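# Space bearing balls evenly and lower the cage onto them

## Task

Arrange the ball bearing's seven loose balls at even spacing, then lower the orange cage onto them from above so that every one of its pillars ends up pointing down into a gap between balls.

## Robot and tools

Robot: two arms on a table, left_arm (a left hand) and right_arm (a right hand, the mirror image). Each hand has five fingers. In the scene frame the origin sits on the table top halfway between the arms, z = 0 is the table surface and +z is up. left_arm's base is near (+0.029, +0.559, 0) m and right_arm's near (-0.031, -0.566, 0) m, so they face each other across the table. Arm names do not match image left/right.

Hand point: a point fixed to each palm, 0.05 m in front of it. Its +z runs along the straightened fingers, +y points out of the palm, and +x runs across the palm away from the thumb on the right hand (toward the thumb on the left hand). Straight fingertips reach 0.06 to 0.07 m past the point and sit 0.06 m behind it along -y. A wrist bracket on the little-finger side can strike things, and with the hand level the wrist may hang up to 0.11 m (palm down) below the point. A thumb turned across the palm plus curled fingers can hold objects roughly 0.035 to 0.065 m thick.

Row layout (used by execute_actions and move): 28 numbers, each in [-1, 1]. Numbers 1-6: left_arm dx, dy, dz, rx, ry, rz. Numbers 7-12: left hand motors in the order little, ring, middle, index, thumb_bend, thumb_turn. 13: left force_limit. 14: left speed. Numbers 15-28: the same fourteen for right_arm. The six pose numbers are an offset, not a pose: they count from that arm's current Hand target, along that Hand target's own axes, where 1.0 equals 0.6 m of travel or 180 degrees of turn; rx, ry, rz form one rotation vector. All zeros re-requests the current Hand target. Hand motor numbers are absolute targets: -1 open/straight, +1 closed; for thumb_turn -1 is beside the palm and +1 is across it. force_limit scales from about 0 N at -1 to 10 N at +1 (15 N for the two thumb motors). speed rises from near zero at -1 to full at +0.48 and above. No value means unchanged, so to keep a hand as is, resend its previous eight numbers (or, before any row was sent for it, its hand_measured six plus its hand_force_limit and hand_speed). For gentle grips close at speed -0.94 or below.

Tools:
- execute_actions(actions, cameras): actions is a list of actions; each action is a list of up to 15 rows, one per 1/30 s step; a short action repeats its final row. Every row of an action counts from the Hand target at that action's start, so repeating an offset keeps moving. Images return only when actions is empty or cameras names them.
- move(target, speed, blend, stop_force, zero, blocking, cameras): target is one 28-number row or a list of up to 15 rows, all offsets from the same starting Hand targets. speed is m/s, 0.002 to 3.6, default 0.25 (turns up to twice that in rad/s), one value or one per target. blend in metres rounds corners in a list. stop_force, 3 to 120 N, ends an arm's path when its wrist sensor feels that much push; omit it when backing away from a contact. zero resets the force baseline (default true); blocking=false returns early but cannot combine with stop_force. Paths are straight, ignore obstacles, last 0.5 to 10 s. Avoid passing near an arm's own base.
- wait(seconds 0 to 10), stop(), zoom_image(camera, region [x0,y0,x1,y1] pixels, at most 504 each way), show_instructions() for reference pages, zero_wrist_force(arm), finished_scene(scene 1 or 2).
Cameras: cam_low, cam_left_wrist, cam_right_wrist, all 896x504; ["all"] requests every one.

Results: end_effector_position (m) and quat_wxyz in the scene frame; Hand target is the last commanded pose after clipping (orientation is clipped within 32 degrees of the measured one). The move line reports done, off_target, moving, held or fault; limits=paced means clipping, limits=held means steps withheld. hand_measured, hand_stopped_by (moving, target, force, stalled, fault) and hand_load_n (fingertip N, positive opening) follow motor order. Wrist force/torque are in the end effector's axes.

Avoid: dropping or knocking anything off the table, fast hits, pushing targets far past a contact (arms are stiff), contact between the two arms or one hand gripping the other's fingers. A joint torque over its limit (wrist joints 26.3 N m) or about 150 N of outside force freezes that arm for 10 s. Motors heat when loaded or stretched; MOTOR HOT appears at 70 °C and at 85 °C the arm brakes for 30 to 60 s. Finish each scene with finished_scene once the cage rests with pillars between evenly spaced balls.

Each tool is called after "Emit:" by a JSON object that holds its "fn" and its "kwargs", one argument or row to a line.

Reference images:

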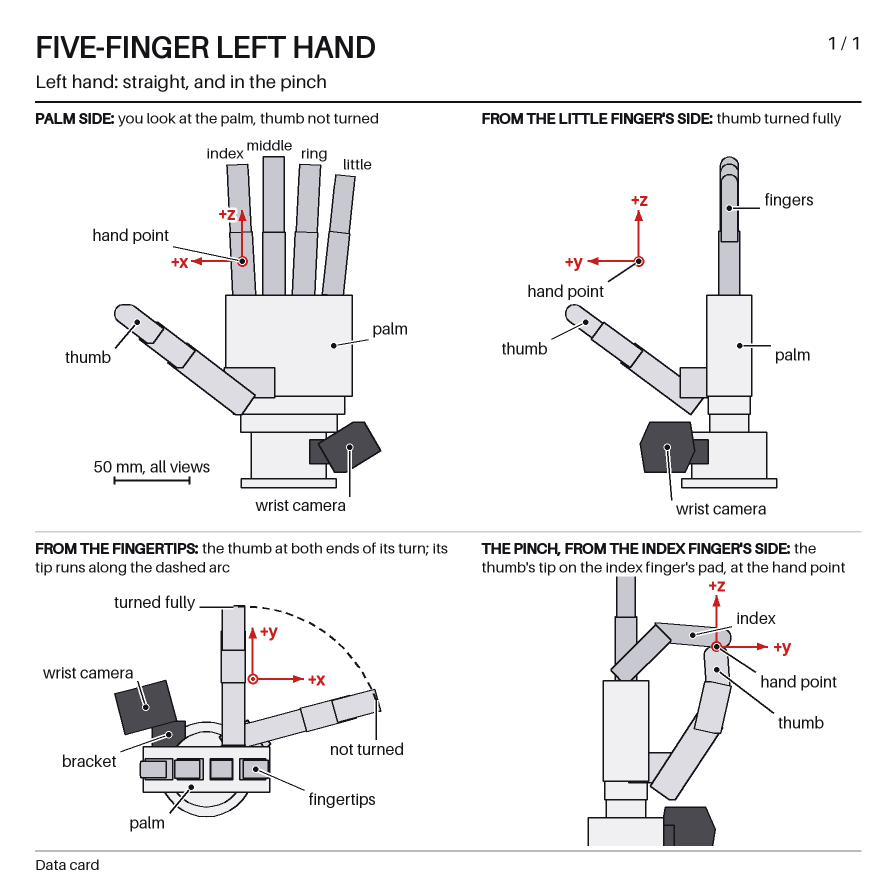

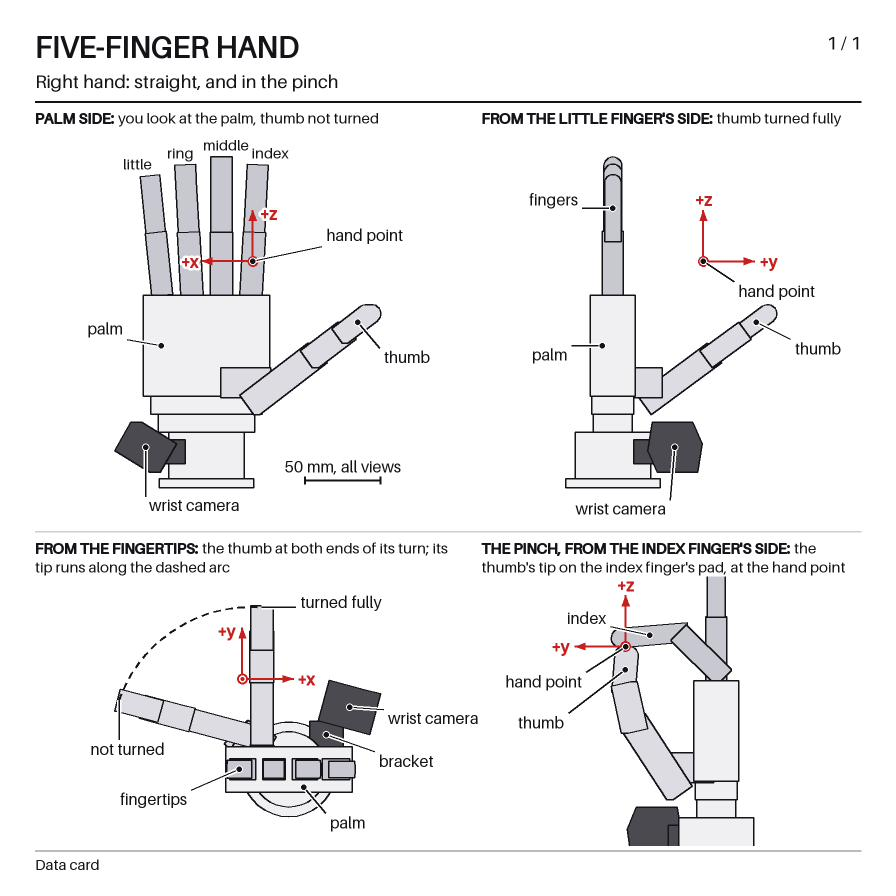

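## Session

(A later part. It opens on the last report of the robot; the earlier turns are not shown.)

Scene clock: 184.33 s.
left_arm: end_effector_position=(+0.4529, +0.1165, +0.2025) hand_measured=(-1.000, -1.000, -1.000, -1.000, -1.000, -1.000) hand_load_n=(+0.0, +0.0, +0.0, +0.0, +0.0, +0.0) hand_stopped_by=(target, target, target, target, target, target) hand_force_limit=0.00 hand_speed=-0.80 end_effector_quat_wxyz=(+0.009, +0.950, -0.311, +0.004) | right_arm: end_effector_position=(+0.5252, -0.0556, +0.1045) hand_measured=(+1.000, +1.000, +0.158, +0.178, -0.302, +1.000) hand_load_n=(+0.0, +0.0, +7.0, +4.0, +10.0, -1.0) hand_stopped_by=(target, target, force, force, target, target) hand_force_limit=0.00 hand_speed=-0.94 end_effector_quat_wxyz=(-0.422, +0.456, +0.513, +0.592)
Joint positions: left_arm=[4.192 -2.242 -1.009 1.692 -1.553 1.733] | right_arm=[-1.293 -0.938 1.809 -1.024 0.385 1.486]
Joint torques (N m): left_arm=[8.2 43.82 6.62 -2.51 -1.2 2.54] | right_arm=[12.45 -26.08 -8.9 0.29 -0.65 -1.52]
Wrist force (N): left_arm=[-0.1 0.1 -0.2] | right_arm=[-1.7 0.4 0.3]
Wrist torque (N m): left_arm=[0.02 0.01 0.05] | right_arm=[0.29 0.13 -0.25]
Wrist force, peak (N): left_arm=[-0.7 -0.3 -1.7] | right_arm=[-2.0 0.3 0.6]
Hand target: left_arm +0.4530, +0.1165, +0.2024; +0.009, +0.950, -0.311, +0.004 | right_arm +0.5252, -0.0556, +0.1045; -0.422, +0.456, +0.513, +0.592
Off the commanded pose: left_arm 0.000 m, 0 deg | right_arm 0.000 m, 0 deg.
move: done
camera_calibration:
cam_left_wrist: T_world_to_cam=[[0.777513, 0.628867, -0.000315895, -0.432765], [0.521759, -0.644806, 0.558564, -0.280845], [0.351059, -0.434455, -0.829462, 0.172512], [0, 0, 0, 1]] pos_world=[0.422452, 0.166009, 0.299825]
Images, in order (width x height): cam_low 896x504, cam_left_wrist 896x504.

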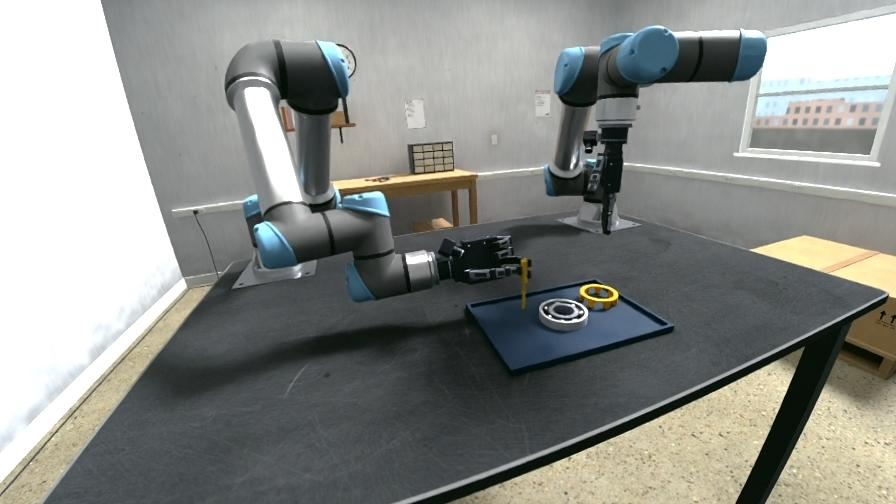

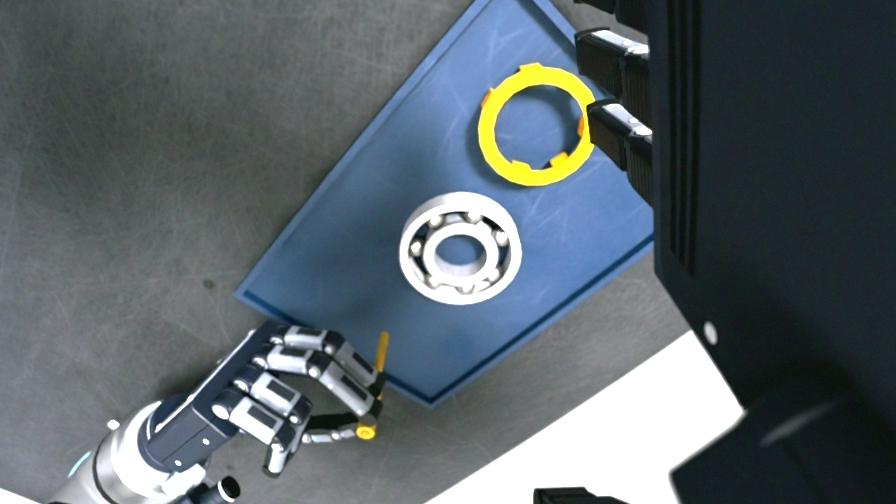

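Emit:
{"fn": "move", "kwargs": {
  "target": [0,0,0,0,0,0,-1,-1,-1,-1,-1,-1,0,-0.8,-0.02841,0.02686,0.08804,0,0,0,1,1,0.5,0.5,-0.3,1,0.0,-0.94],
  "speed": 0.08
}}

Emit:
{"fn": "move", "kwargs": {
  "target": [0,0,0,0,0,0,-1,-1,-1,-1,-1,-1,0,-0.8,-0.03567,-0.0082,-0.00207,0,0,0,1,1,0.5,0.5,-0.3,1,0.0,-0.94],
  "speed": 0.02,
  "stop_force": 3,
  "cameras": ["cam_left_wrist","cam_low"]
}}

Emit:
{"fn": "zoom_image", "kwargs": {
  "camera": "cam_left_wrist",
  "region": [385, 180, 525, 320]
}}

Scene clock: 188.47 s.
left_arm: end_effector_position=(+0.4530, +0.1165, +0.2024) hand_measured=(-1.000, -1.000, -1.000, -1.000, -1.000, -1.000) hand_load_n=(+0.0, +0.0, +0.0, +0.0, +0.0, +0.0) hand_stopped_by=(target, target, target, target, target, target) hand_force_limit=0.00 hand_speed=-0.80 end_effector_quat_wxyz=(+0.009, +0.950, -0.311, +0.004) | right_arm: end_effector_position=(+0.5502, -0.0044, +0.0944) hand_measured=(+1.000, +1.000, +0.158, +0.178, -0.302, +1.000) hand_load_n=(+0.0, +0.0, +7.0, +4.0, +10.0, -1.0) hand_stopped_by=(target, target, force, force, target, target) hand_force_limit=0.00 hand_speed=-0.94 end_effector_quat_wxyz=(-0.422, +0.456, +0.514, +0.592)
Joint positions: left_arm=[4.192 -2.242 -1.009 1.692 -1.553 1.733] | right_arm=[-1.218 -0.838 1.644 -0.935 0.46 1.46]
Joint torques (N m): left_arm=[8.13 32.03 6.82 -0.51 1.29 2.41] | right_arm=[-11.61 -53.14 -15.56 -2.18 -0.61 1.45]
Wrist force (N): left_arm=[-0.1 0.3 0.3] | right_arm=[-1.8 0.3 0.2]
Wrist torque (N m): left_arm=[0.03 0.03 0.04] | right_arm=[0.30 0.16 -0.18]
Wrist force, peak (N): left_arm=[0.1 0.5 -0.2] | right_arm=[-2.0 0.8 0.9]
Hand target: left_arm +0.4530, +0.1165, +0.2024; +0.009, +0.950, -0.311, +0.004 | right_arm +0.5503, -0.0045, +0.0945; -0.422, +0.456, +0.513, +0.592
Off the commanded pose: left_arm 0.000 m, 0 deg | right_arm 0.000 m, 0 deg.
move: done

Scene clock: 190.63 s.
left_arm: end_effector_position=(+0.4530, +0.1165, +0.2024) hand_measured=(-1.000, -1.000, -1.000, -1.000, -1.000, -1.000) hand_load_n=(+0.0, +0.0, +0.0, +0.0, -0.5, +0.0) hand_stopped_by=(target, target, target, target, target, target) hand_force_limit=0.00 hand_speed=-0.80 end_effector_quat_wxyz=(+0.009, +0.950, -0.311, +0.004) | right_arm: end_effector_position=(+0.5504, -0.0045, +0.0725) hand_measured=(+1.000, +1.000, +0.158, +0.178, -0.302, +1.000) hand_load_n=(+0.0, +0.0, +7.0, +4.0, +10.0, -1.0) hand_stopped_by=(target, target, force, force, target, target) hand_force_limit=0.00 hand_speed=-0.94 end_effector_quat_wxyz=(-0.422, +0.456, +0.513, +0.592)
Joint positions: left_arm=[4.192 -2.242 -1.009 1.692 -1.553 1.733] | right_arm=[-1.218 -0.8 1.647 -0.976 0.46 1.46]
Joint torques (N m): left_arm=[8.46 32.45 6.52 -0.58 1.29 2.45] | right_arm=[-8.66 -55.48 -10.3 0.27 1.39 1.5]
Wrist force (N): left_arm=[0.0 0.1 -0.1] | right_arm=[-1.9 0.4 0.3]
Wrist torque (N m): left_arm=[0.03 -0.01 0.05] | right_arm=[0.30 0.16 -0.19]
Wrist force, peak (N): left_arm=[-0.1 0.3 -0.5] | right_arm=[-2.0 0.6 0.3]
Hand target: left_arm +0.4530, +0.1165, +0.2024; +0.009, +0.950, -0.311, +0.004 | right_arm +0.5504, -0.0045, +0.0725; -0.422, +0.456, +0.513, +0.592
Off the commanded pose: left_arm 0.000 m, 0 deg | right_arm 0.000 m, 0 deg.
move: done
camera_calibration:
cam_left_wrist: T_world_to_cam=[[0.777477, 0.628911, -0.000370891, -0.432803], [0.52186, -0.644808, 0.558467, -0.280738], [0.350987, -0.434389, -0.829527, 0.172511], [0, 0, 0, 1]] pos_world=[0.422451, 0.16611, 0.299724]
Images, in order (width x height): cam_low 896x504, cam_left_wrist 896x504.

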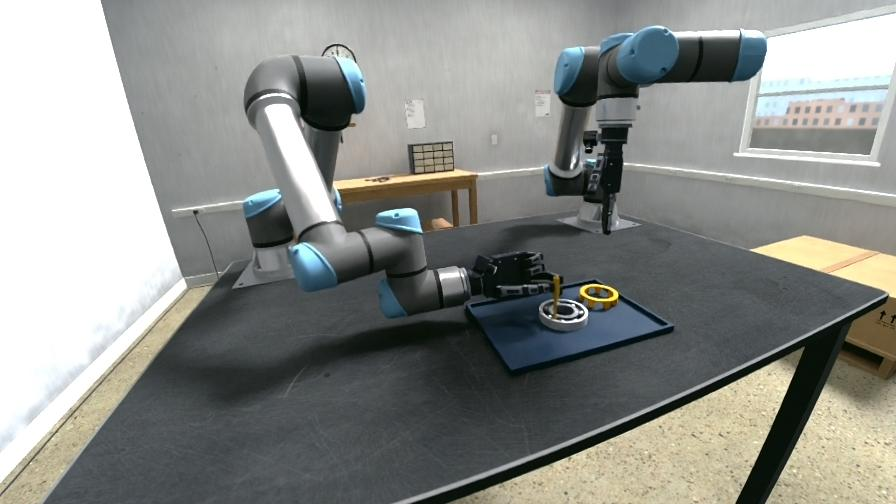

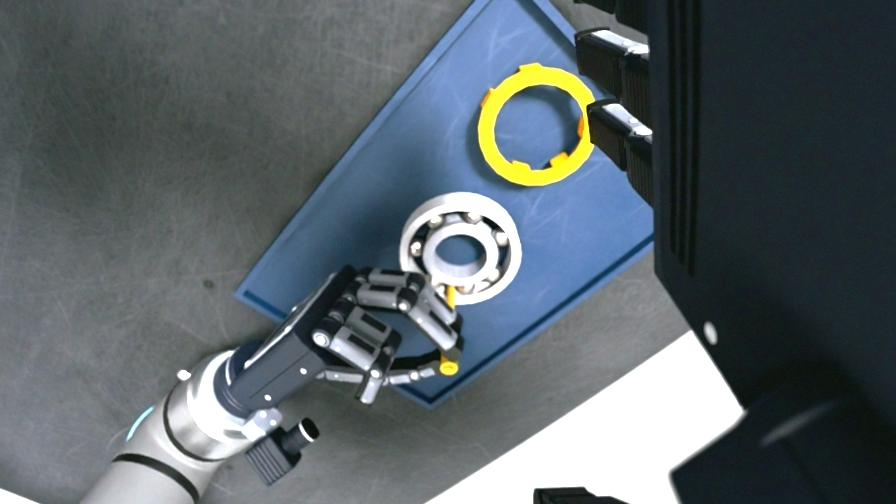

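Scaled by 3.600.

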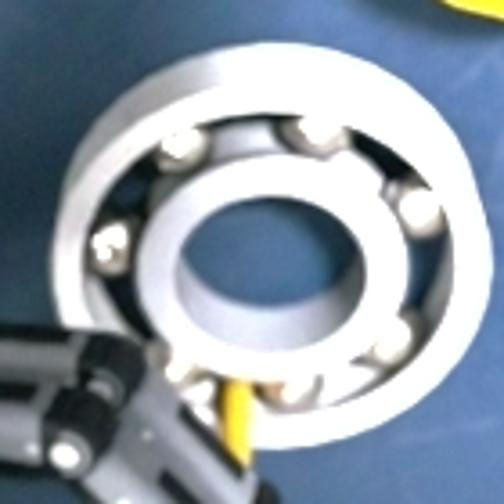

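Emit:
{"fn": "move", "kwargs": {
  "target": [
    [0,0,0,0,0,0,-1,-1,-1,-1,-1,-1,0,-0.8,0.0014,-0.00537,-0.00294,0,0,0,1,1,0.5,0.5,-0.3,1,0.0,-0.94],
    [0,0,0,0,0,0,-1,-1,-1,-1,-1,-1,0,-0.8,0.00282,-0.011,-0.00506,0,0,0,1,1,0.5,0.5,-0.3,1,0.0,-0.94]
  ],
  "speed": 0.012,
  "blend": [0.002,0],
  "stop_force": 3,
  "cameras": ["cam_left_wrist"]
}}

Emit:
{"fn": "zoom_image", "kwargs": {
  "camera": "cam_left_wrist",
  "region": [385, 180, 525, 320]
}}

Scene clock: 192.67 s.
left_arm: end_effector_position=(+0.4530, +0.1165, +0.2024) hand_measured=(-1.000, -1.000, -1.000, -1.000, -1.000, -1.000) hand_load_n=(+0.0, +0.0, +0.0, +0.0, +0.0, +0.0) hand_stopped_by=(target, target, target, target, target, target) hand_force_limit=0.00 hand_speed=-0.80 end_effector_quat_wxyz=(+0.009, +0.950, -0.311, +0.004) | right_arm: end_effector_position=(+0.5433, -0.0068, +0.0725) hand_measured=(+1.000, +1.000, +0.158, +0.178, -0.302, +1.000) hand_load_n=(+0.0, +0.0, +7.0, +4.5, +10.0, -1.0) hand_stopped_by=(target, target, force, force, target, target) hand_force_limit=0.00 hand_speed=-0.94 end_effector_quat_wxyz=(-0.422, +0.456, +0.513, +0.592)
Joint positions: left_arm=[4.192 -2.242 -1.009 1.692 -1.553 1.733] | right_arm=[-1.217 -0.812 1.671 -0.989 0.46 1.46]
Joint torques (N m): left_arm=[8.71 32.52 6.3 -0.6 1.29 2.44] | right_arm=[11.78 -28.92 -19.86 0.25 0.91 -1.3]
Wrist force (N): left_arm=[-0.1 0.3 0.1] | right_arm=[-1.7 0.5 0.3]
Wrist torque (N m): left_arm=[0.04 0.01 0.04] | right_arm=[0.30 0.13 -0.17]
Wrist force, peak (N): left_arm=[-0.4 0.2 0.1] | right_arm=[-1.9 0.4 0.6]
Hand target: left_arm +0.4530, +0.1165, +0.2024; +0.009, +0.950, -0.311, +0.004 | right_arm +0.5433, -0.0068, +0.0725; -0.422, +0.456, +0.513, +0.592
Off the commanded pose: left_arm 0.000 m, 0 deg | right_arm 0.000 m, 0 deg.
move: done; blend cut to 0.0019 m at target 1
camera_calibration:
cam_left_wrist: T_world_to_cam=[[0.777477, 0.628911, -0.000370891, -0.432803], [0.52186, -0.644808, 0.558467, -0.280738], [0.350987, -0.434389, -0.829527, 0.172511], [0, 0, 0, 1]] pos_world=[0.422451, 0.16611, 0.299724]
Images, in order (width x height): cam_left_wrist 896x504.

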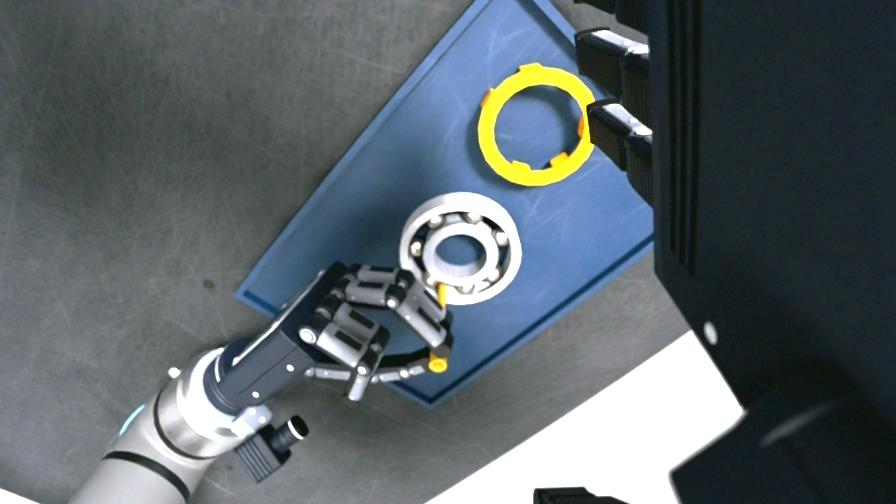

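Scaled by 3.600.

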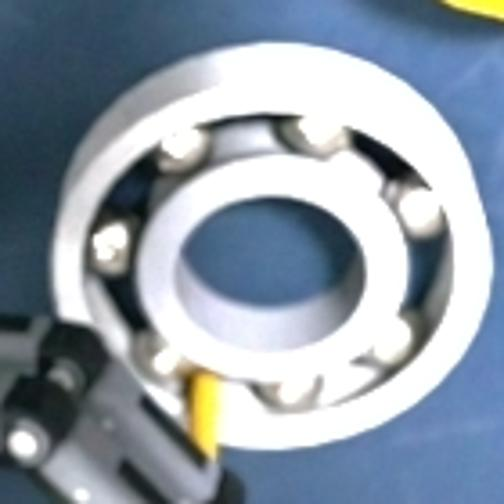

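Emit:
{"fn": "move", "kwargs": {
  "target": [0,0,0,0,0,0,-1,-1,-1,-1,-1,-1,0,-0.8,0.00066,-0.00268,-0.0008,0,0,0,1,1,0.5,0.5,-0.3,1,0.0,-0.94],
  "speed": 0.012,
  "stop_force": 3
}}

Emit:
{"fn": "move", "kwargs": {
  "target": [
    [0,0,0,0,0,0,-1,-1,-1,-1,-1,-1,0,-0.8,0.03567,0.0082,0.00207,0,0,0,1,1,0.5,0.5,-0.3,1,0.0,-0.94],
    [0,0,0,0,0,0,-1,-1,-1,-1,-1,-1,0,-0.8,0.02456,0.04621,0.04294,0,0,0,1,1,0.5,0.5,-0.3,1,0.0,-0.94]
  ],
  "speed": [0.03,0.06],
  "cameras": ["cam_left_wrist"]
}}

Emit:
{"fn": "zoom_image", "kwargs": {
  "camera": "cam_left_wrist",
  "region": [385, 180, 525, 320]
}}

Scene clock: 194.00 s.
left_arm: end_effector_position=(+0.4530, +0.1165, +0.2024) hand_measured=(-1.000, -1.000, -1.000, -1.000, -1.000, -1.000) hand_load_n=(+0.0, +0.0, +0.0, +0.0, +0.0, +0.0) hand_stopped_by=(target, target, target, target, target, target) hand_force_limit=0.00 hand_speed=-0.80 end_effector_quat_wxyz=(+0.009, +0.950, -0.311, +0.004) | right_arm: end_effector_position=(+0.5415, -0.0071, +0.0725) hand_measured=(+1.000, +1.000, +0.158, +0.178, -0.302, +1.000) hand_load_n=(+0.0, +0.0, +7.0, +4.0, +10.0, -1.0) hand_stopped_by=(target, target, force, force, target, target) hand_force_limit=0.00 hand_speed=-0.94 end_effector_quat_wxyz=(-0.422, +0.456, +0.513, +0.592)
Joint positions: left_arm=[4.192 -2.242 -1.009 1.692 -1.553 1.733] | right_arm=[-1.217 -0.814 1.677 -0.991 0.461 1.46]
Joint torques (N m): left_arm=[8.37 32.96 6.48 -0.65 1.26 2.46] | right_arm=[10.15 -48.83 -19.06 -0.76 1.16 -1.44]
Wrist force (N): left_arm=[-0.2 0.2 -0.1] | right_arm=[-1.7 0.3 0.5]
Wrist torque (N m): left_arm=[0.03 0.03 0.04] | right_arm=[0.27 0.13 -0.17]
Wrist force, peak (N): left_arm=[-0.1 0.5 -0.1] | right_arm=[-1.9 0.6 0.3]
Hand target: left_arm +0.4530, +0.1165, +0.2024; +0.009, +0.950, -0.311, +0.004 | right_arm +0.5416, -0.0071, +0.0725; -0.422, +0.456, +0.513, +0.592
Off the commanded pose: left_arm 0.000 m, 0 deg | right_arm 0.000 m, 0 deg.
move: done

Scene clock: 195.87 s.
left_arm: end_effector_position=(+0.4530, +0.1165, +0.2024) hand_measured=(-1.000, -1.000, -1.000, -1.000, -1.000, -1.000) hand_load_n=(+0.0, +0.0, +0.5, +0.0, +0.0, +0.0) hand_stopped_by=(target, target, target, target, target, target) hand_force_limit=0.00 hand_speed=-0.80 end_effector_quat_wxyz=(+0.009, +0.950, -0.311, +0.004) | right_arm: end_effector_position=(+0.5676, +0.0149, +0.0944) hand_measured=(+1.000, +1.000, +0.158, +0.178, -0.302, +1.000) hand_load_n=(+0.0, +0.0, +7.0, +4.5, +10.0, -1.0) hand_stopped_by=(target, target, force, force, target, target) hand_force_limit=0.00 hand_speed=-0.94 end_effector_quat_wxyz=(-0.422, +0.456, +0.514, +0.592)
Joint positions: left_arm=[4.192 -2.242 -1.009 1.692 -1.553 1.733] | right_arm=[-1.197 -0.794 1.554 -0.883 0.48 1.454]
Joint torques (N m): left_arm=[8.48 33.57 6.6 -0.66 1.27 2.34] | right_arm=[-10.53 -56.73 -16.25 -2.3 -1.2 -0.33]
Wrist force (N): left_arm=[-0.2 0.3 0.0] | right_arm=[-1.8 0.3 0.3]
Wrist torque (N m): left_arm=[0.04 0.02 0.03] | right_arm=[0.29 0.15 -0.17]
Wrist force, peak (N): left_arm=[0.0 0.4 -0.3] | right_arm=[-2.1 0.5 0.5]
Hand target: left_arm +0.4530, +0.1165, +0.2024; +0.009, +0.950, -0.311, +0.004 | right_arm +0.5678, +0.0148, +0.0945; -0.422, +0.456, +0.513, +0.592
Off the commanded pose: left_arm 0.000 m, 0 deg | right_arm 0.000 m, 0 deg.
move: done
camera_calibration:
cam_left_wrist: T_world_to_cam=[[0.777477, 0.628911, -0.000370891, -0.432803], [0.52186, -0.644808, 0.558467, -0.280738], [0.350987, -0.434389, -0.829527, 0.172511], [0, 0, 0, 1]] pos_world=[0.422451, 0.16611, 0.299724]
Images, in order (width x height): cam_left_wrist 896x504.

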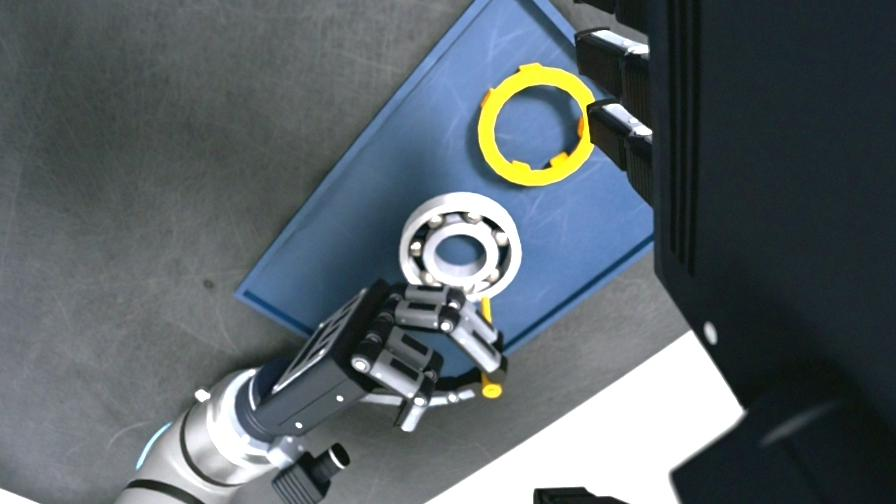

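Scaled by 3.600.

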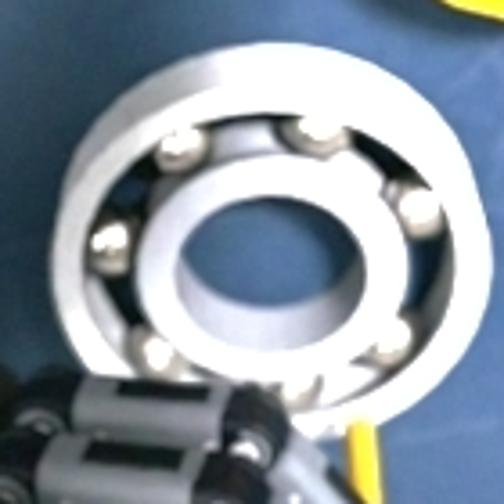

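Emit:
{"fn": "move", "kwargs": {
  "target": [
    [0,0,0,0,0,0,-1,-1,-1,-1,-1,-1,0,-0.8,-0.03567,-0.0082,-0.00207,0,0,0,1,1,0.5,0.5,-0.3,1,0.0,-0.94],
    [0,0,0,0,0,0,-1,-1,-1,-1,-1,-1,0,-0.8,-0.03628,-0.00716,0.00441,0,0,0,1,1,0.5,0.5,-0.3,1,0.0,-0.94],
    [0,0,0,0,0,0,-1,-1,-1,-1,-1,-1,0,-0.8,-0.03673,-0.00702,0.01163,0,0,0,1,1,0.5,0.5,-0.3,1,0.0,-0.94]
  ],
  "speed": [0.02,0.012,0.012],
  "stop_force": 3
}}

Emit:
{"fn": "move", "kwargs": {
  "target": [0,0,0,0,0,0,-1,-1,-1,-1,-1,-1,0,-0.8,0.03567,0.0082,0.00207,0,0,0,1,1,0.5,0.5,-0.3,1,0.0,-0.94],
  "speed": 0.05
}}

Emit:
{"fn": "move", "kwargs": {
  "target": [0,0,0,0,0,0,-1,-1,-1,-1,-1,-1,0,-0.8,0.01879,0.0134,-0.08179,0,0,0,1,1,0.5,0.5,-0.3,1,0.0,-0.94],
  "speed": 0.15,
  "cameras": ["cam_left_wrist"]
}}

Emit:
{"fn": "zoom_image", "kwargs": {
  "camera": "cam_left_wrist",
  "region": [385, 180, 525, 320]
}}

Scene clock: 199.77 s.
left_arm: end_effector_position=(+0.4530, +0.1165, +0.2024) hand_measured=(-1.000, -1.000, -1.000, -1.000, -1.000, -1.000) hand_load_n=(+0.0, +0.0, +0.0, +0.0, +0.0, +0.5) hand_stopped_by=(target, target, target, target, target, target) hand_force_limit=0.00 hand_speed=-0.80 end_effector_quat_wxyz=(+0.009, +0.950, -0.311, +0.004) | right_arm: end_effector_position=(+0.5695, +0.0229, +0.0725) hand_measured=(+1.000, +1.000, +0.158, +0.178, -0.302, +1.000) hand_load_n=(+0.0, +0.0, +7.5, +4.0, +9.5, -1.0) hand_stopped_by=(target, target, force, force, target, target) hand_force_limit=0.00 hand_speed=-0.94 end_effector_quat_wxyz=(-0.422, +0.456, +0.513, +0.592)
Joint positions: left_arm=[4.192 -2.242 -1.009 1.692 -1.553 1.733] | right_arm=[-1.186 -0.748 1.534 -0.908 0.492 1.452]
Joint torques (N m): left_arm=[8.44 34.36 6.8 -0.79 1.29 2.3] | right_arm=[-12.45 -58.74 -6.83 -2.54 -1.03 1.11]
Wrist force (N): left_arm=[0.0 0.2 -0.2] | right_arm=[-1.6 0.0 0.2]
Wrist torque (N m): left_arm=[0.03 0.00 0.04] | right_arm=[0.28 0.12 -0.14]
Wrist force, peak (N): left_arm=[0.5 0.1 -0.2] | right_arm=[-2.0 0.5 0.4]
Hand target: left_arm +0.4530, +0.1165, +0.2024; +0.009, +0.950, -0.311, +0.004 | right_arm +0.5695, +0.0229, +0.0725; -0.422, +0.456, +0.513, +0.592
Off the commanded pose: left_arm 0.000 m, 0 deg | right_arm 0.000 m, 0 deg.
move: done

Scene clock: 200.50 s.
left_arm: end_effector_position=(+0.4530, +0.1165, +0.2024) hand_measured=(-1.000, -1.000, -1.000, -1.000, -1.000, -1.000) hand_load_n=(+0.0, +0.0, +0.0, +0.0, +0.0, +0.0) hand_stopped_by=(target, target, target, target, target, target) hand_force_limit=0.00 hand_speed=-0.80 end_effector_quat_wxyz=(+0.009, +0.950, -0.311, +0.004) | right_arm: end_effector_position=(+0.5695, +0.0229, +0.0948) hand_measured=(+1.000, +1.000, +0.158, +0.178, -0.302, +1.000) hand_load_n=(+0.0, +0.0, +7.0, +4.5, +10.0, -1.0) hand_stopped_by=(target, target, force, force, target, target) hand_force_limit=0.00 hand_speed=-0.94 end_effector_quat_wxyz=(-0.422, +0.456, +0.513, +0.592) end_effector_velocity=(+0.001, +0.000, -0.002) end_effector_angular_velocity=(+0.001, -0.002, +0.000)
Joint positions: left_arm=[4.192 -2.242 -1.009 1.692 -1.553 1.733] | right_arm=[-1.186 -0.784 1.531 -0.869 0.492 1.452]
Joint velocities: left_arm=[within noise] | right_arm=[0 0.004 -0.002 -0.005 -0.001 0]
Joint torques (N m): left_arm=[8.58 34.55 6.83 -0.74 1.25 2.32] | right_arm=[-13.07 -30.64 -16.48 -2.5 -1.02 -1.44]
Wrist force (N): left_arm=[-0.1 0.2 0.1] | right_arm=[-1.7 0.4 0.4]
Wrist torque (N m): left_arm=[0.02 0.02 0.04] | right_arm=[0.29 0.13 -0.17]
Wrist force, peak (N): left_arm=[0.0 0.3 -0.2] | right_arm=[-2.4 -0.1 0.4]
Hand target: left_arm +0.4530, +0.1165, +0.2024; +0.009, +0.950, -0.311, +0.004 | right_arm +0.5695, +0.0229, +0.0945; -0.422, +0.456, +0.513, +0.592
Off the commanded pose: left_arm 0.000 m, 0 deg | right_arm 0.000 m, 0 deg.
move: done

Scene clock: 201.33 s.
left_arm: end_effector_position=(+0.4530, +0.1165, +0.2024) hand_measured=(-1.000, -1.000, -1.000, -1.000, -1.000, -1.000) hand_load_n=(+0.0, +0.0, +0.0, +0.0, +0.0, +0.0) hand_stopped_by=(target, target, target, target, target, target) hand_force_limit=0.00 hand_speed=-0.80 end_effector_quat_wxyz=(+0.009, +0.950, -0.311, +0.004) | right_arm: end_effector_position=(+0.5695, -0.0271, +0.1046) hand_measured=(+1.000, +1.000, +0.158, +0.178, -0.302, +1.000) hand_load_n=(+0.0, +0.0, +7.0, +4.5, +9.5, -1.0) hand_stopped_by=(target, target, force, force, target, target) hand_force_limit=0.00 hand_speed=-0.94 end_effector_quat_wxyz=(-0.421, +0.456, +0.513, +0.592)
Joint positions: left_arm=[4.192 -2.242 -1.009 1.692 -1.553 1.733] | right_arm=[-1.266 -0.85 1.631 -0.925 0.412 1.476]
Joint torques (N m): left_arm=[8.56 34.69 6.96 -0.83 1.28 2.36] | right_arm=[4.93 -30.7 -15.16 0.09 0.66 -1.57]
Wrist force (N): left_arm=[0.1 0.0 -0.1] | right_arm=[-1.8 0.5 0.5]
Wrist torque (N m): left_arm=[0.01 -0.02 0.05] | right_arm=[0.30 0.15 -0.28]
Wrist force, peak (N): left_arm=[-0.1 0.6 0.2] | right_arm=[-2.1 0.1 1.3]
Hand target: left_arm +0.4530, +0.1165, +0.2024; +0.009, +0.950, -0.311, +0.004 | right_arm +0.5694, -0.0271, +0.1045; -0.422, +0.456, +0.513, +0.592
Off the commanded pose: left_arm 0.000 m, 0 deg | right_arm 0.000 m, 0 deg.
move: done
camera_calibration:
cam_left_wrist: T_world_to_cam=[[0.777477, 0.628911, -0.000370891, -0.432803], [0.52186, -0.644808, 0.558467, -0.280738], [0.350987, -0.434389, -0.829527, 0.172511], [0, 0, 0, 1]] pos_world=[0.422451, 0.16611, 0.299724]
Images, in order (width x height): cam_left_wrist 896x504.

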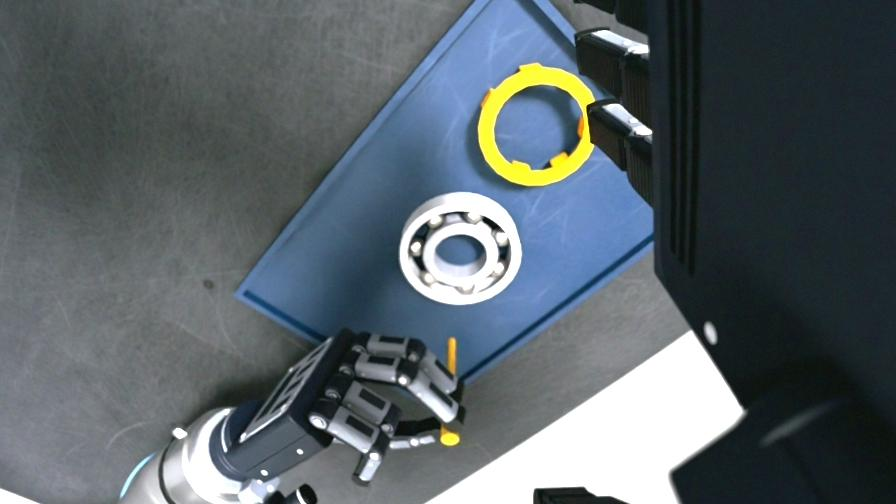

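Scaled by 3.600.

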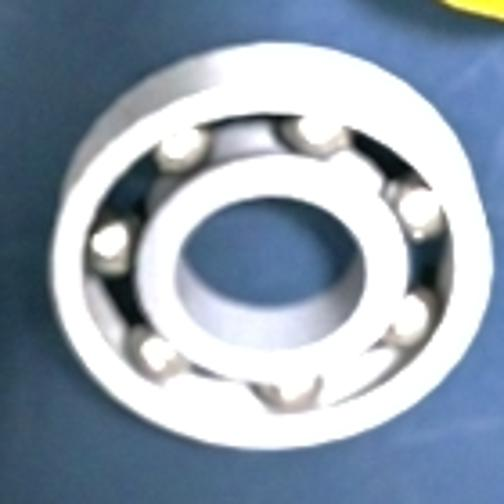

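Emit:
{"fn": "zoom_image", "kwargs": {
  "camera": "cam_left_wrist",
  "region": [455, 215, 525, 310]
}}

Emit:
{"fn": "zoom_image", "kwargs": {
  "camera": "cam_left_wrist",
  "region": [395, 205, 465, 300]
}}

Scaled by 5.305.

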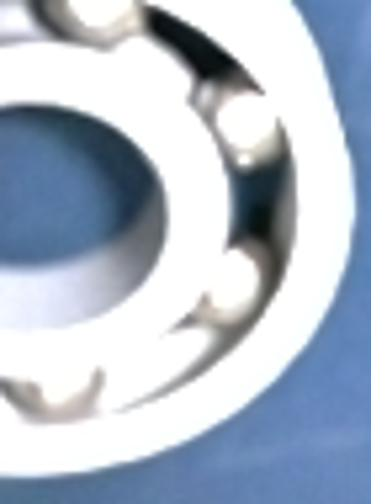

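Scaled by 5.305.

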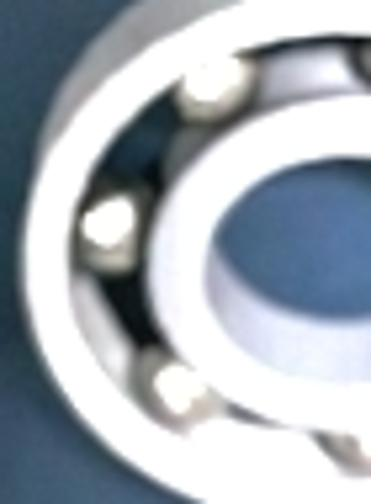

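Emit:
{"fn": "execute_actions", "kwargs": {
  "actions": [],
  "cameras": ["cam_low", "cam_left_wrist"]
}}

Emit:
{"fn": "zoom_image", "kwargs": {
  "camera": "cam_low",
  "region": [535, 285, 600, 335]
}}

Scene clock: 202.17 s.
left_arm: end_effector_position=(+0.4530, +0.1165, +0.2024) hand_measured=(-1.000, -1.000, -1.000, -1.000, -1.000, -1.000) hand_load_n=(+0.0, +0.0, -0.5, +0.0, +0.0, +0.0) hand_stopped_by=(target, target, target, target, target, target) hand_force_limit=0.00 hand_speed=-0.80 end_effector_quat_wxyz=(+0.009, +0.950, -0.311, +0.004) | right_arm: end_effector_position=(+0.5694, -0.0271, +0.1045) hand_measured=(+1.000, +1.000, +0.158, +0.178, -0.302, +1.000) hand_load_n=(+0.0, +0.0, +7.0, +4.0, +10.0, -1.0) hand_stopped_by=(target, target, force, force, target, target) hand_force_limit=0.00 hand_speed=-0.94 end_effector_quat_wxyz=(-0.422, +0.456, +0.513, +0.592)
Joint positions: left_arm=[4.192 -2.242 -1.009 1.692 -1.553 1.733] | right_arm=[-1.266 -0.85 1.631 -0.925 0.412 1.476]
Joint velocities: within noise
Joint torques (N m): left_arm=[8.33 34.79 6.71 -0.86 1.2 2.23] | right_arm=[10.16 -29.33 -7.33 -1.84 -1.14 -1.56]
Motor temperatures (°C): left_arm=[26 29 26 36 32 34] | right_arm=[26 28 26 32 35 35]
Wrist force (N): left_arm=[0.3 0.3 0.2] | right_arm=[-1.7 0.5 0.3]
Wrist torque (N m): left_arm=[0.03 -0.03 0.06] | right_arm=[0.32 0.14 -0.26]
Wrist force, peak (N): left_arm=[0.1 0.2 -0.5] | right_arm=[-2.0 0.6 0.6]
Hand target: left_arm +0.4530, +0.1165, +0.2024; +0.009, +0.950, -0.311, +0.004 | right_arm +0.5694, -0.0271, +0.1045; -0.422, +0.456, +0.513, +0.592
Off the commanded pose: left_arm 0.000 m, 0 deg | right_arm 0.000 m, 0 deg.
camera_calibration:
cam_left_wrist: T_world_to_cam=[[0.777477, 0.628911, -0.000370891, -0.432803], [0.52186, -0.644808, 0.558467, -0.280738], [0.350987, -0.434389, -0.829527, 0.172511], [0, 0, 0, 1]] pos_world=[0.422451, 0.16611, 0.299724]
Images, in order (width x height): cam_low 896x504, cam_left_wrist 896x504.

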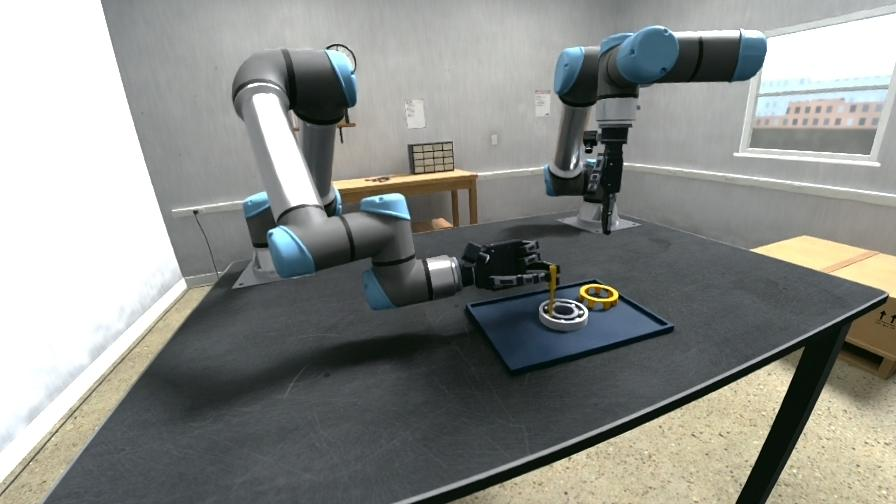

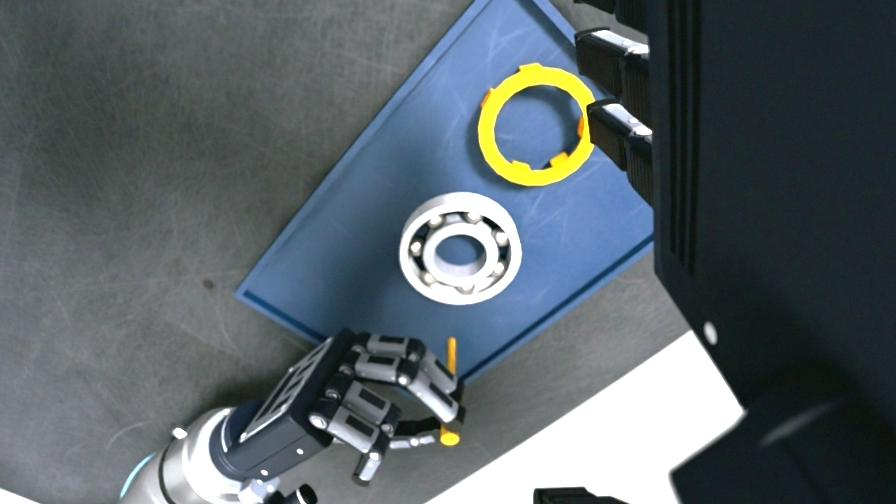

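Scaled by 7.754.

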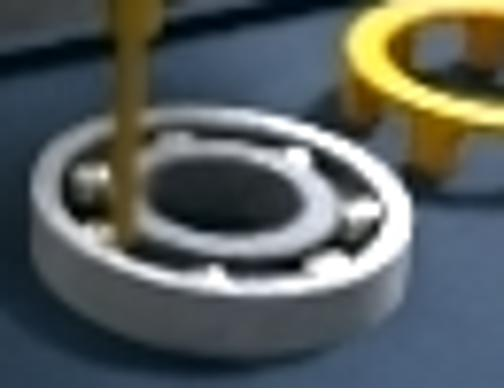

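Emit:
{"fn": "move", "kwargs": {
  "target": [
    [0,0,0,0,0,0,-1,-1,-1,-1,-1,-1,0,-0.8,-0.00139,-0.02377,0.11805,0,0,0,1,1,0.5,0.5,-0.3,1,0.0,-0.94],
    [0,0,0,0,0,0,-1,-1,-1,-1,-1,-1,0,-0.8,-0.0176,-0.02749,0.11711,0,0,0,1,1,0.5,0.5,-0.3,1,0.0,-0.94]
  ],
  "speed": [0.12,0.04],
  "cameras": ["cam_left_wrist"]
}}

Emit:
{"fn": "zoom_image", "kwargs": {
  "camera": "cam_left_wrist",
  "region": [385, 180, 525, 320]
}}

Scene clock: 204.00 s.
left_arm: end_effector_position=(+0.4530, +0.1165, +0.2024) hand_measured=(-1.000, -1.000, -1.000, -1.000, -1.000, -1.000) hand_load_n=(+0.0, +0.0, +0.0, +0.0, +0.0, +0.0) hand_stopped_by=(target, target, target, target, target, target) hand_force_limit=0.00 hand_speed=-0.80 end_effector_quat_wxyz=(+0.009, +0.950, -0.311, +0.004) | right_arm: end_effector_position=(+0.5634, +0.0449, +0.0943) hand_measured=(+1.000, +1.000, +0.158, +0.178, -0.302, +1.000) hand_load_n=(+0.0, +0.0, +7.0, +4.5, +10.0, -1.0) hand_stopped_by=(target, target, force, force, target, target) hand_force_limit=0.00 hand_speed=-0.94 end_effector_quat_wxyz=(-0.422, +0.456, +0.513, +0.592)
Joint positions: left_arm=[4.192 -2.242 -1.009 1.692 -1.553 1.733] | right_arm=[-1.148 -0.768 1.501 -0.846 0.529 1.443]
Joint torques (N m): left_arm=[8.59 35.7 7.02 -0.83 1.23 2.33] | right_arm=[-7.45 -57.82 -13.42 0.04 1.64 1.62]
Wrist force (N): left_arm=[0.0 0.2 0.0] | right_arm=[-1.6 0.5 0.4]
Wrist torque (N m): left_arm=[0.02 0.01 0.05] | right_arm=[0.31 0.12 -0.17]
Wrist force, peak (N): left_arm=[-0.4 0.2 -0.3] | right_arm=[-1.8 0.2 1.6]
Hand target: left_arm +0.4530, +0.1165, +0.2024; +0.009, +0.950, -0.311, +0.004 | right_arm +0.5634, +0.0449, +0.0945; -0.422, +0.456, +0.513, +0.592
Off the commanded pose: left_arm 0.000 m, 0 deg | right_arm 0.000 m, 0 deg.
move: done
camera_calibration:
cam_left_wrist: T_world_to_cam=[[0.777477, 0.628911, -0.000370891, -0.432803], [0.52186, -0.644808, 0.558467, -0.280738], [0.350987, -0.434389, -0.829527, 0.172511], [0, 0, 0, 1]] pos_world=[0.422451, 0.16611, 0.299724]
Images, in order (width x height): cam_left_wrist 896x504.

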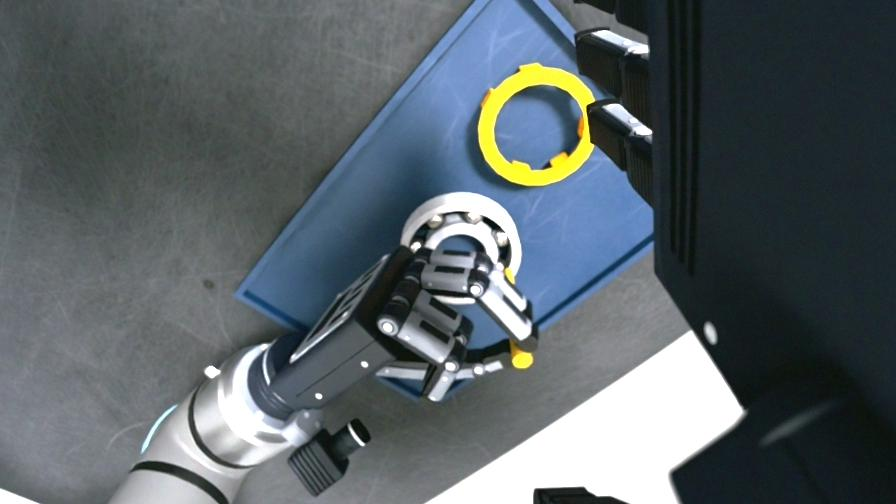

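Scaled by 3.600.

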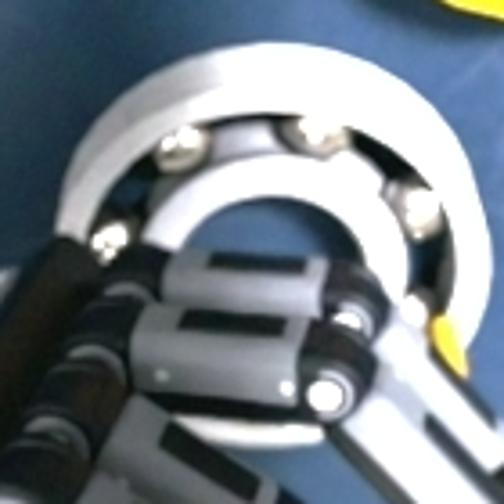

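Emit:
{"fn": "move", "kwargs": {
  "target": [
    [0,0,0,0,0,0,-1,-1,-1,-1,-1,-1,0,-0.8,-0.03567,-0.0082,-0.00207,0,0,0,1,1,0.5,0.5,-0.3,1,0.0,-0.94],
    [0,0,0,0,0,0,-1,-1,-1,-1,-1,-1,0,-0.8,-0.03624,-0.00457,-0.00653,0,0,0,1,1,0.5,0.5,-0.3,1,0.0,-0.94],
    [0,0,0,0,0,0,-1,-1,-1,-1,-1,-1,0,-0.8,-0.03666,-0.00156,-0.01139,0,0,0,1,1,0.5,0.5,-0.3,1,0.0,-0.94]
  ],
  "speed": [0.02,0.012,0.008],
  "stop_force": 3,
  "cameras": ["cam_left_wrist"]
}}

Emit:
{"fn": "zoom_image", "kwargs": {
  "camera": "cam_left_wrist",
  "region": [385, 180, 525, 320]
}}

Scene clock: 206.70 s.
left_arm: end_effector_position=(+0.4530, +0.1165, +0.2024) hand_measured=(-1.000, -1.000, -1.000, -1.000, -1.000, -1.000) hand_load_n=(+0.0, +0.0, +0.0, +0.0, +0.0, +0.5) hand_stopped_by=(target, target, target, target, target, target) hand_force_limit=0.00 hand_speed=-0.80 end_effector_quat_wxyz=(+0.009, +0.950, -0.311, +0.004) | right_arm: end_effector_position=(+0.5668, +0.0389, +0.0725) hand_measured=(+1.000, +1.000, +0.158, +0.178, -0.302, +1.000) hand_load_n=(+0.0, +0.0, +7.0, +4.5, +10.0, -1.0) hand_stopped_by=(target, target, force, force, target, target) hand_force_limit=0.00 hand_speed=-0.94 end_effector_quat_wxyz=(-0.422, +0.456, +0.513, +0.592)
Joint positions: left_arm=[4.192 -2.242 -1.009 1.692 -1.553 1.733] | right_arm=[-1.16 -0.735 1.507 -0.888 0.518 1.445]
Joint torques (N m): left_arm=[8.43 36.4 6.79 -0.89 1.17 2.31] | right_arm=[7.63 -52.66 -18.46 -0.53 1.36 0.23]
Wrist force (N): left_arm=[0.0 0.3 -0.2] | right_arm=[-1.6 0.4 0.3]
Wrist torque (N m): left_arm=[0.06 0.00 0.04] | right_arm=[0.29 0.12 -0.28]
Wrist force, peak (N): left_arm=[0.2 0.5 -0.2] | right_arm=[-2.0 0.4 0.6]
Hand target: left_arm +0.4530, +0.1165, +0.2024; +0.009, +0.950, -0.311, +0.004 | right_arm +0.5668, +0.0389, +0.0725; -0.422, +0.456, +0.513, +0.592
Off the commanded pose: left_arm 0.000 m, 0 deg | right_arm 0.000 m, 0 deg.
move: done
camera_calibration:
cam_left_wrist: T_world_to_cam=[[0.777477, 0.628911, -0.000370891, -0.432803], [0.52186, -0.644808, 0.558467, -0.280738], [0.350987, -0.434389, -0.829527, 0.172511], [0, 0, 0, 1]] pos_world=[0.422451, 0.16611, 0.299724]
Images, in order (width x height): cam_left_wrist 896x504.

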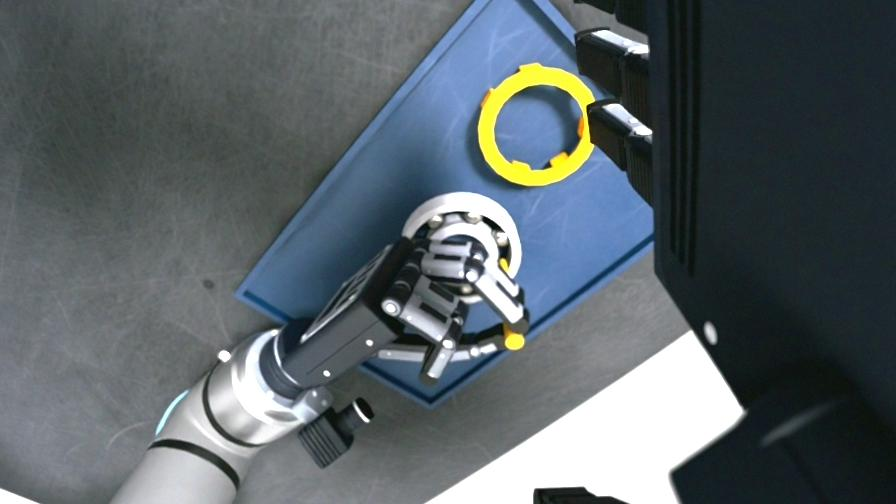

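Scaled by 3.600.

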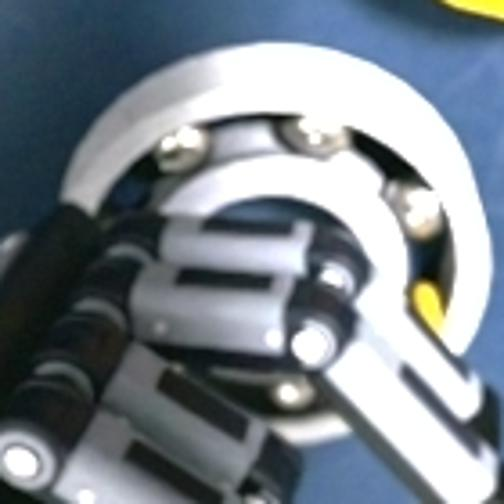

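Emit:
{"fn": "move", "kwargs": {
  "target": [
    [0,0,0,0,0,0,-1,-1,-1,-1,-1,-1,0,-0.8,0.03567,0.0082,0.00207,0,0,0,1,1,0.5,0.5,-0.3,1,0.0,-0.94],
    [0,0,0,0,0,0,-1,-1,-1,-1,-1,-1,0,-0.8,0.05446,0.0216,-0.07972,0,0,0,1,1,0.5,0.5,-0.3,1,0.0,-0.94]
  ],
  "speed": [0.05,0.15],
  "cameras": ["cam_left_wrist"]
}}

Emit:
{"fn": "zoom_image", "kwargs": {
  "camera": "cam_left_wrist",
  "region": [385, 180, 525, 320]
}}

Emit:
{"fn": "zoom_image", "kwargs": {
  "camera": "cam_left_wrist",
  "region": [455, 215, 525, 310]
}}

Scene clock: 208.30 s.
left_arm: end_effector_position=(+0.4530, +0.1165, +0.2024) hand_measured=(-1.000, -1.000, -1.000, -1.000, -1.000, -1.000) hand_load_n=(+0.0, +0.0, +0.0, +0.0, +0.0, +0.0) hand_stopped_by=(target, target, target, target, target, target) hand_force_limit=0.00 hand_speed=-0.80 end_effector_quat_wxyz=(+0.009, +0.950, -0.311, +0.004) | right_arm: end_effector_position=(+0.5668, -0.0111, +0.1046) hand_measured=(+1.000, +1.000, +0.158, +0.178, -0.302, +1.000) hand_load_n=(+0.0, +0.0, +7.0, +4.0, +10.0, -1.0) hand_stopped_by=(target, target, force, force, target, target) hand_force_limit=0.00 hand_speed=-0.94 end_effector_quat_wxyz=(-0.421, +0.456, +0.513, +0.592)
Joint positions: left_arm=[4.192 -2.242 -1.009 1.692 -1.553 1.733] | right_arm=[-1.238 -0.838 1.608 -0.904 0.44 1.466]
Joint torques (N m): left_arm=[8.41 36.35 7.06 -0.9 1.27 2.27] | right_arm=[2.26 -36.07 -11.33 -0.27 -0.33 -1.73]
Wrist force (N): left_arm=[0.0 -0.1 -0.2] | right_arm=[-1.8 0.6 0.3]
Wrist torque (N m): left_arm=[-0.02 -0.01 0.05] | right_arm=[0.33 0.14 -0.26]
Wrist force, peak (N): left_arm=[-0.2 0.3 0.4] | right_arm=[-2.2 0.0 1.7]
Hand target: left_arm +0.4530, +0.1165, +0.2024; +0.009, +0.950, -0.311, +0.004 | right_arm +0.5667, -0.0111, +0.1045; -0.422, +0.456, +0.513, +0.592
Off the commanded pose: left_arm 0.000 m, 0 deg | right_arm 0.000 m, 0 deg.
move: done
camera_calibration:
cam_left_wrist: T_world_to_cam=[[0.777477, 0.628911, -0.000370891, -0.432803], [0.52186, -0.644808, 0.558467, -0.280738], [0.350987, -0.434389, -0.829527, 0.172511], [0, 0, 0, 1]] pos_world=[0.422451, 0.16611, 0.299724]
Images, in order (width x height): cam_left_wrist 896x504.

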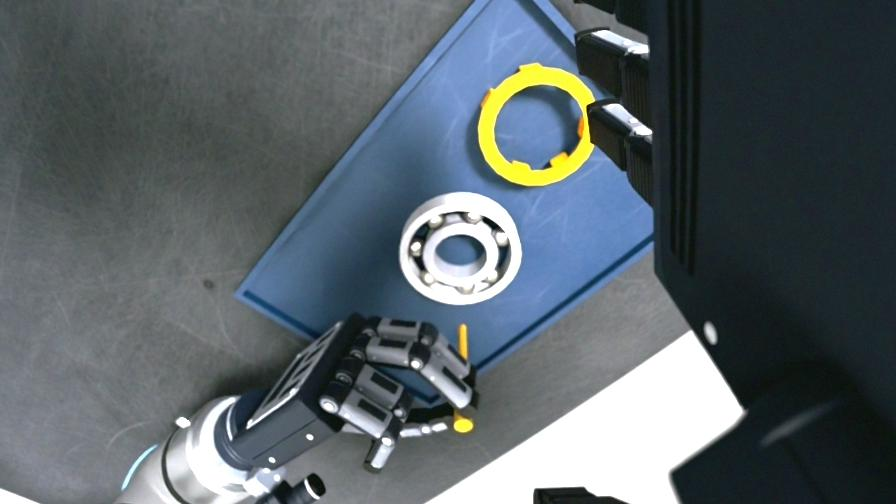

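Scaled by 3.600.

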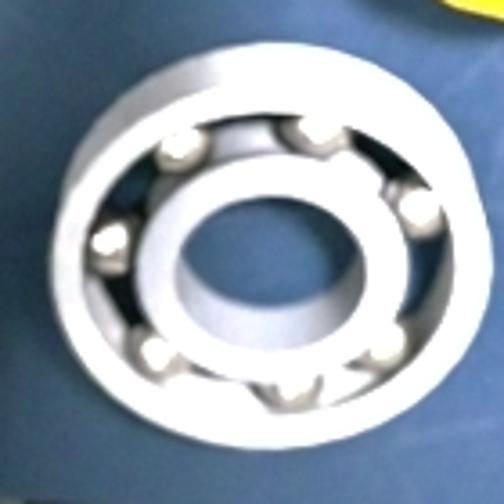

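Scaled by 5.305.

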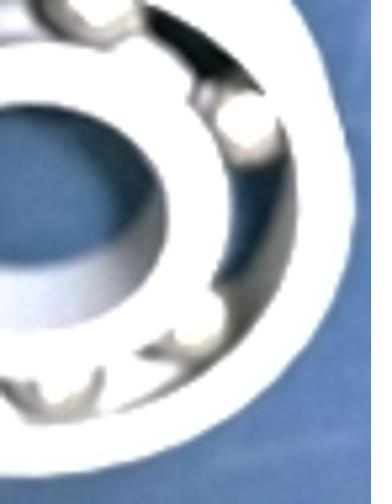

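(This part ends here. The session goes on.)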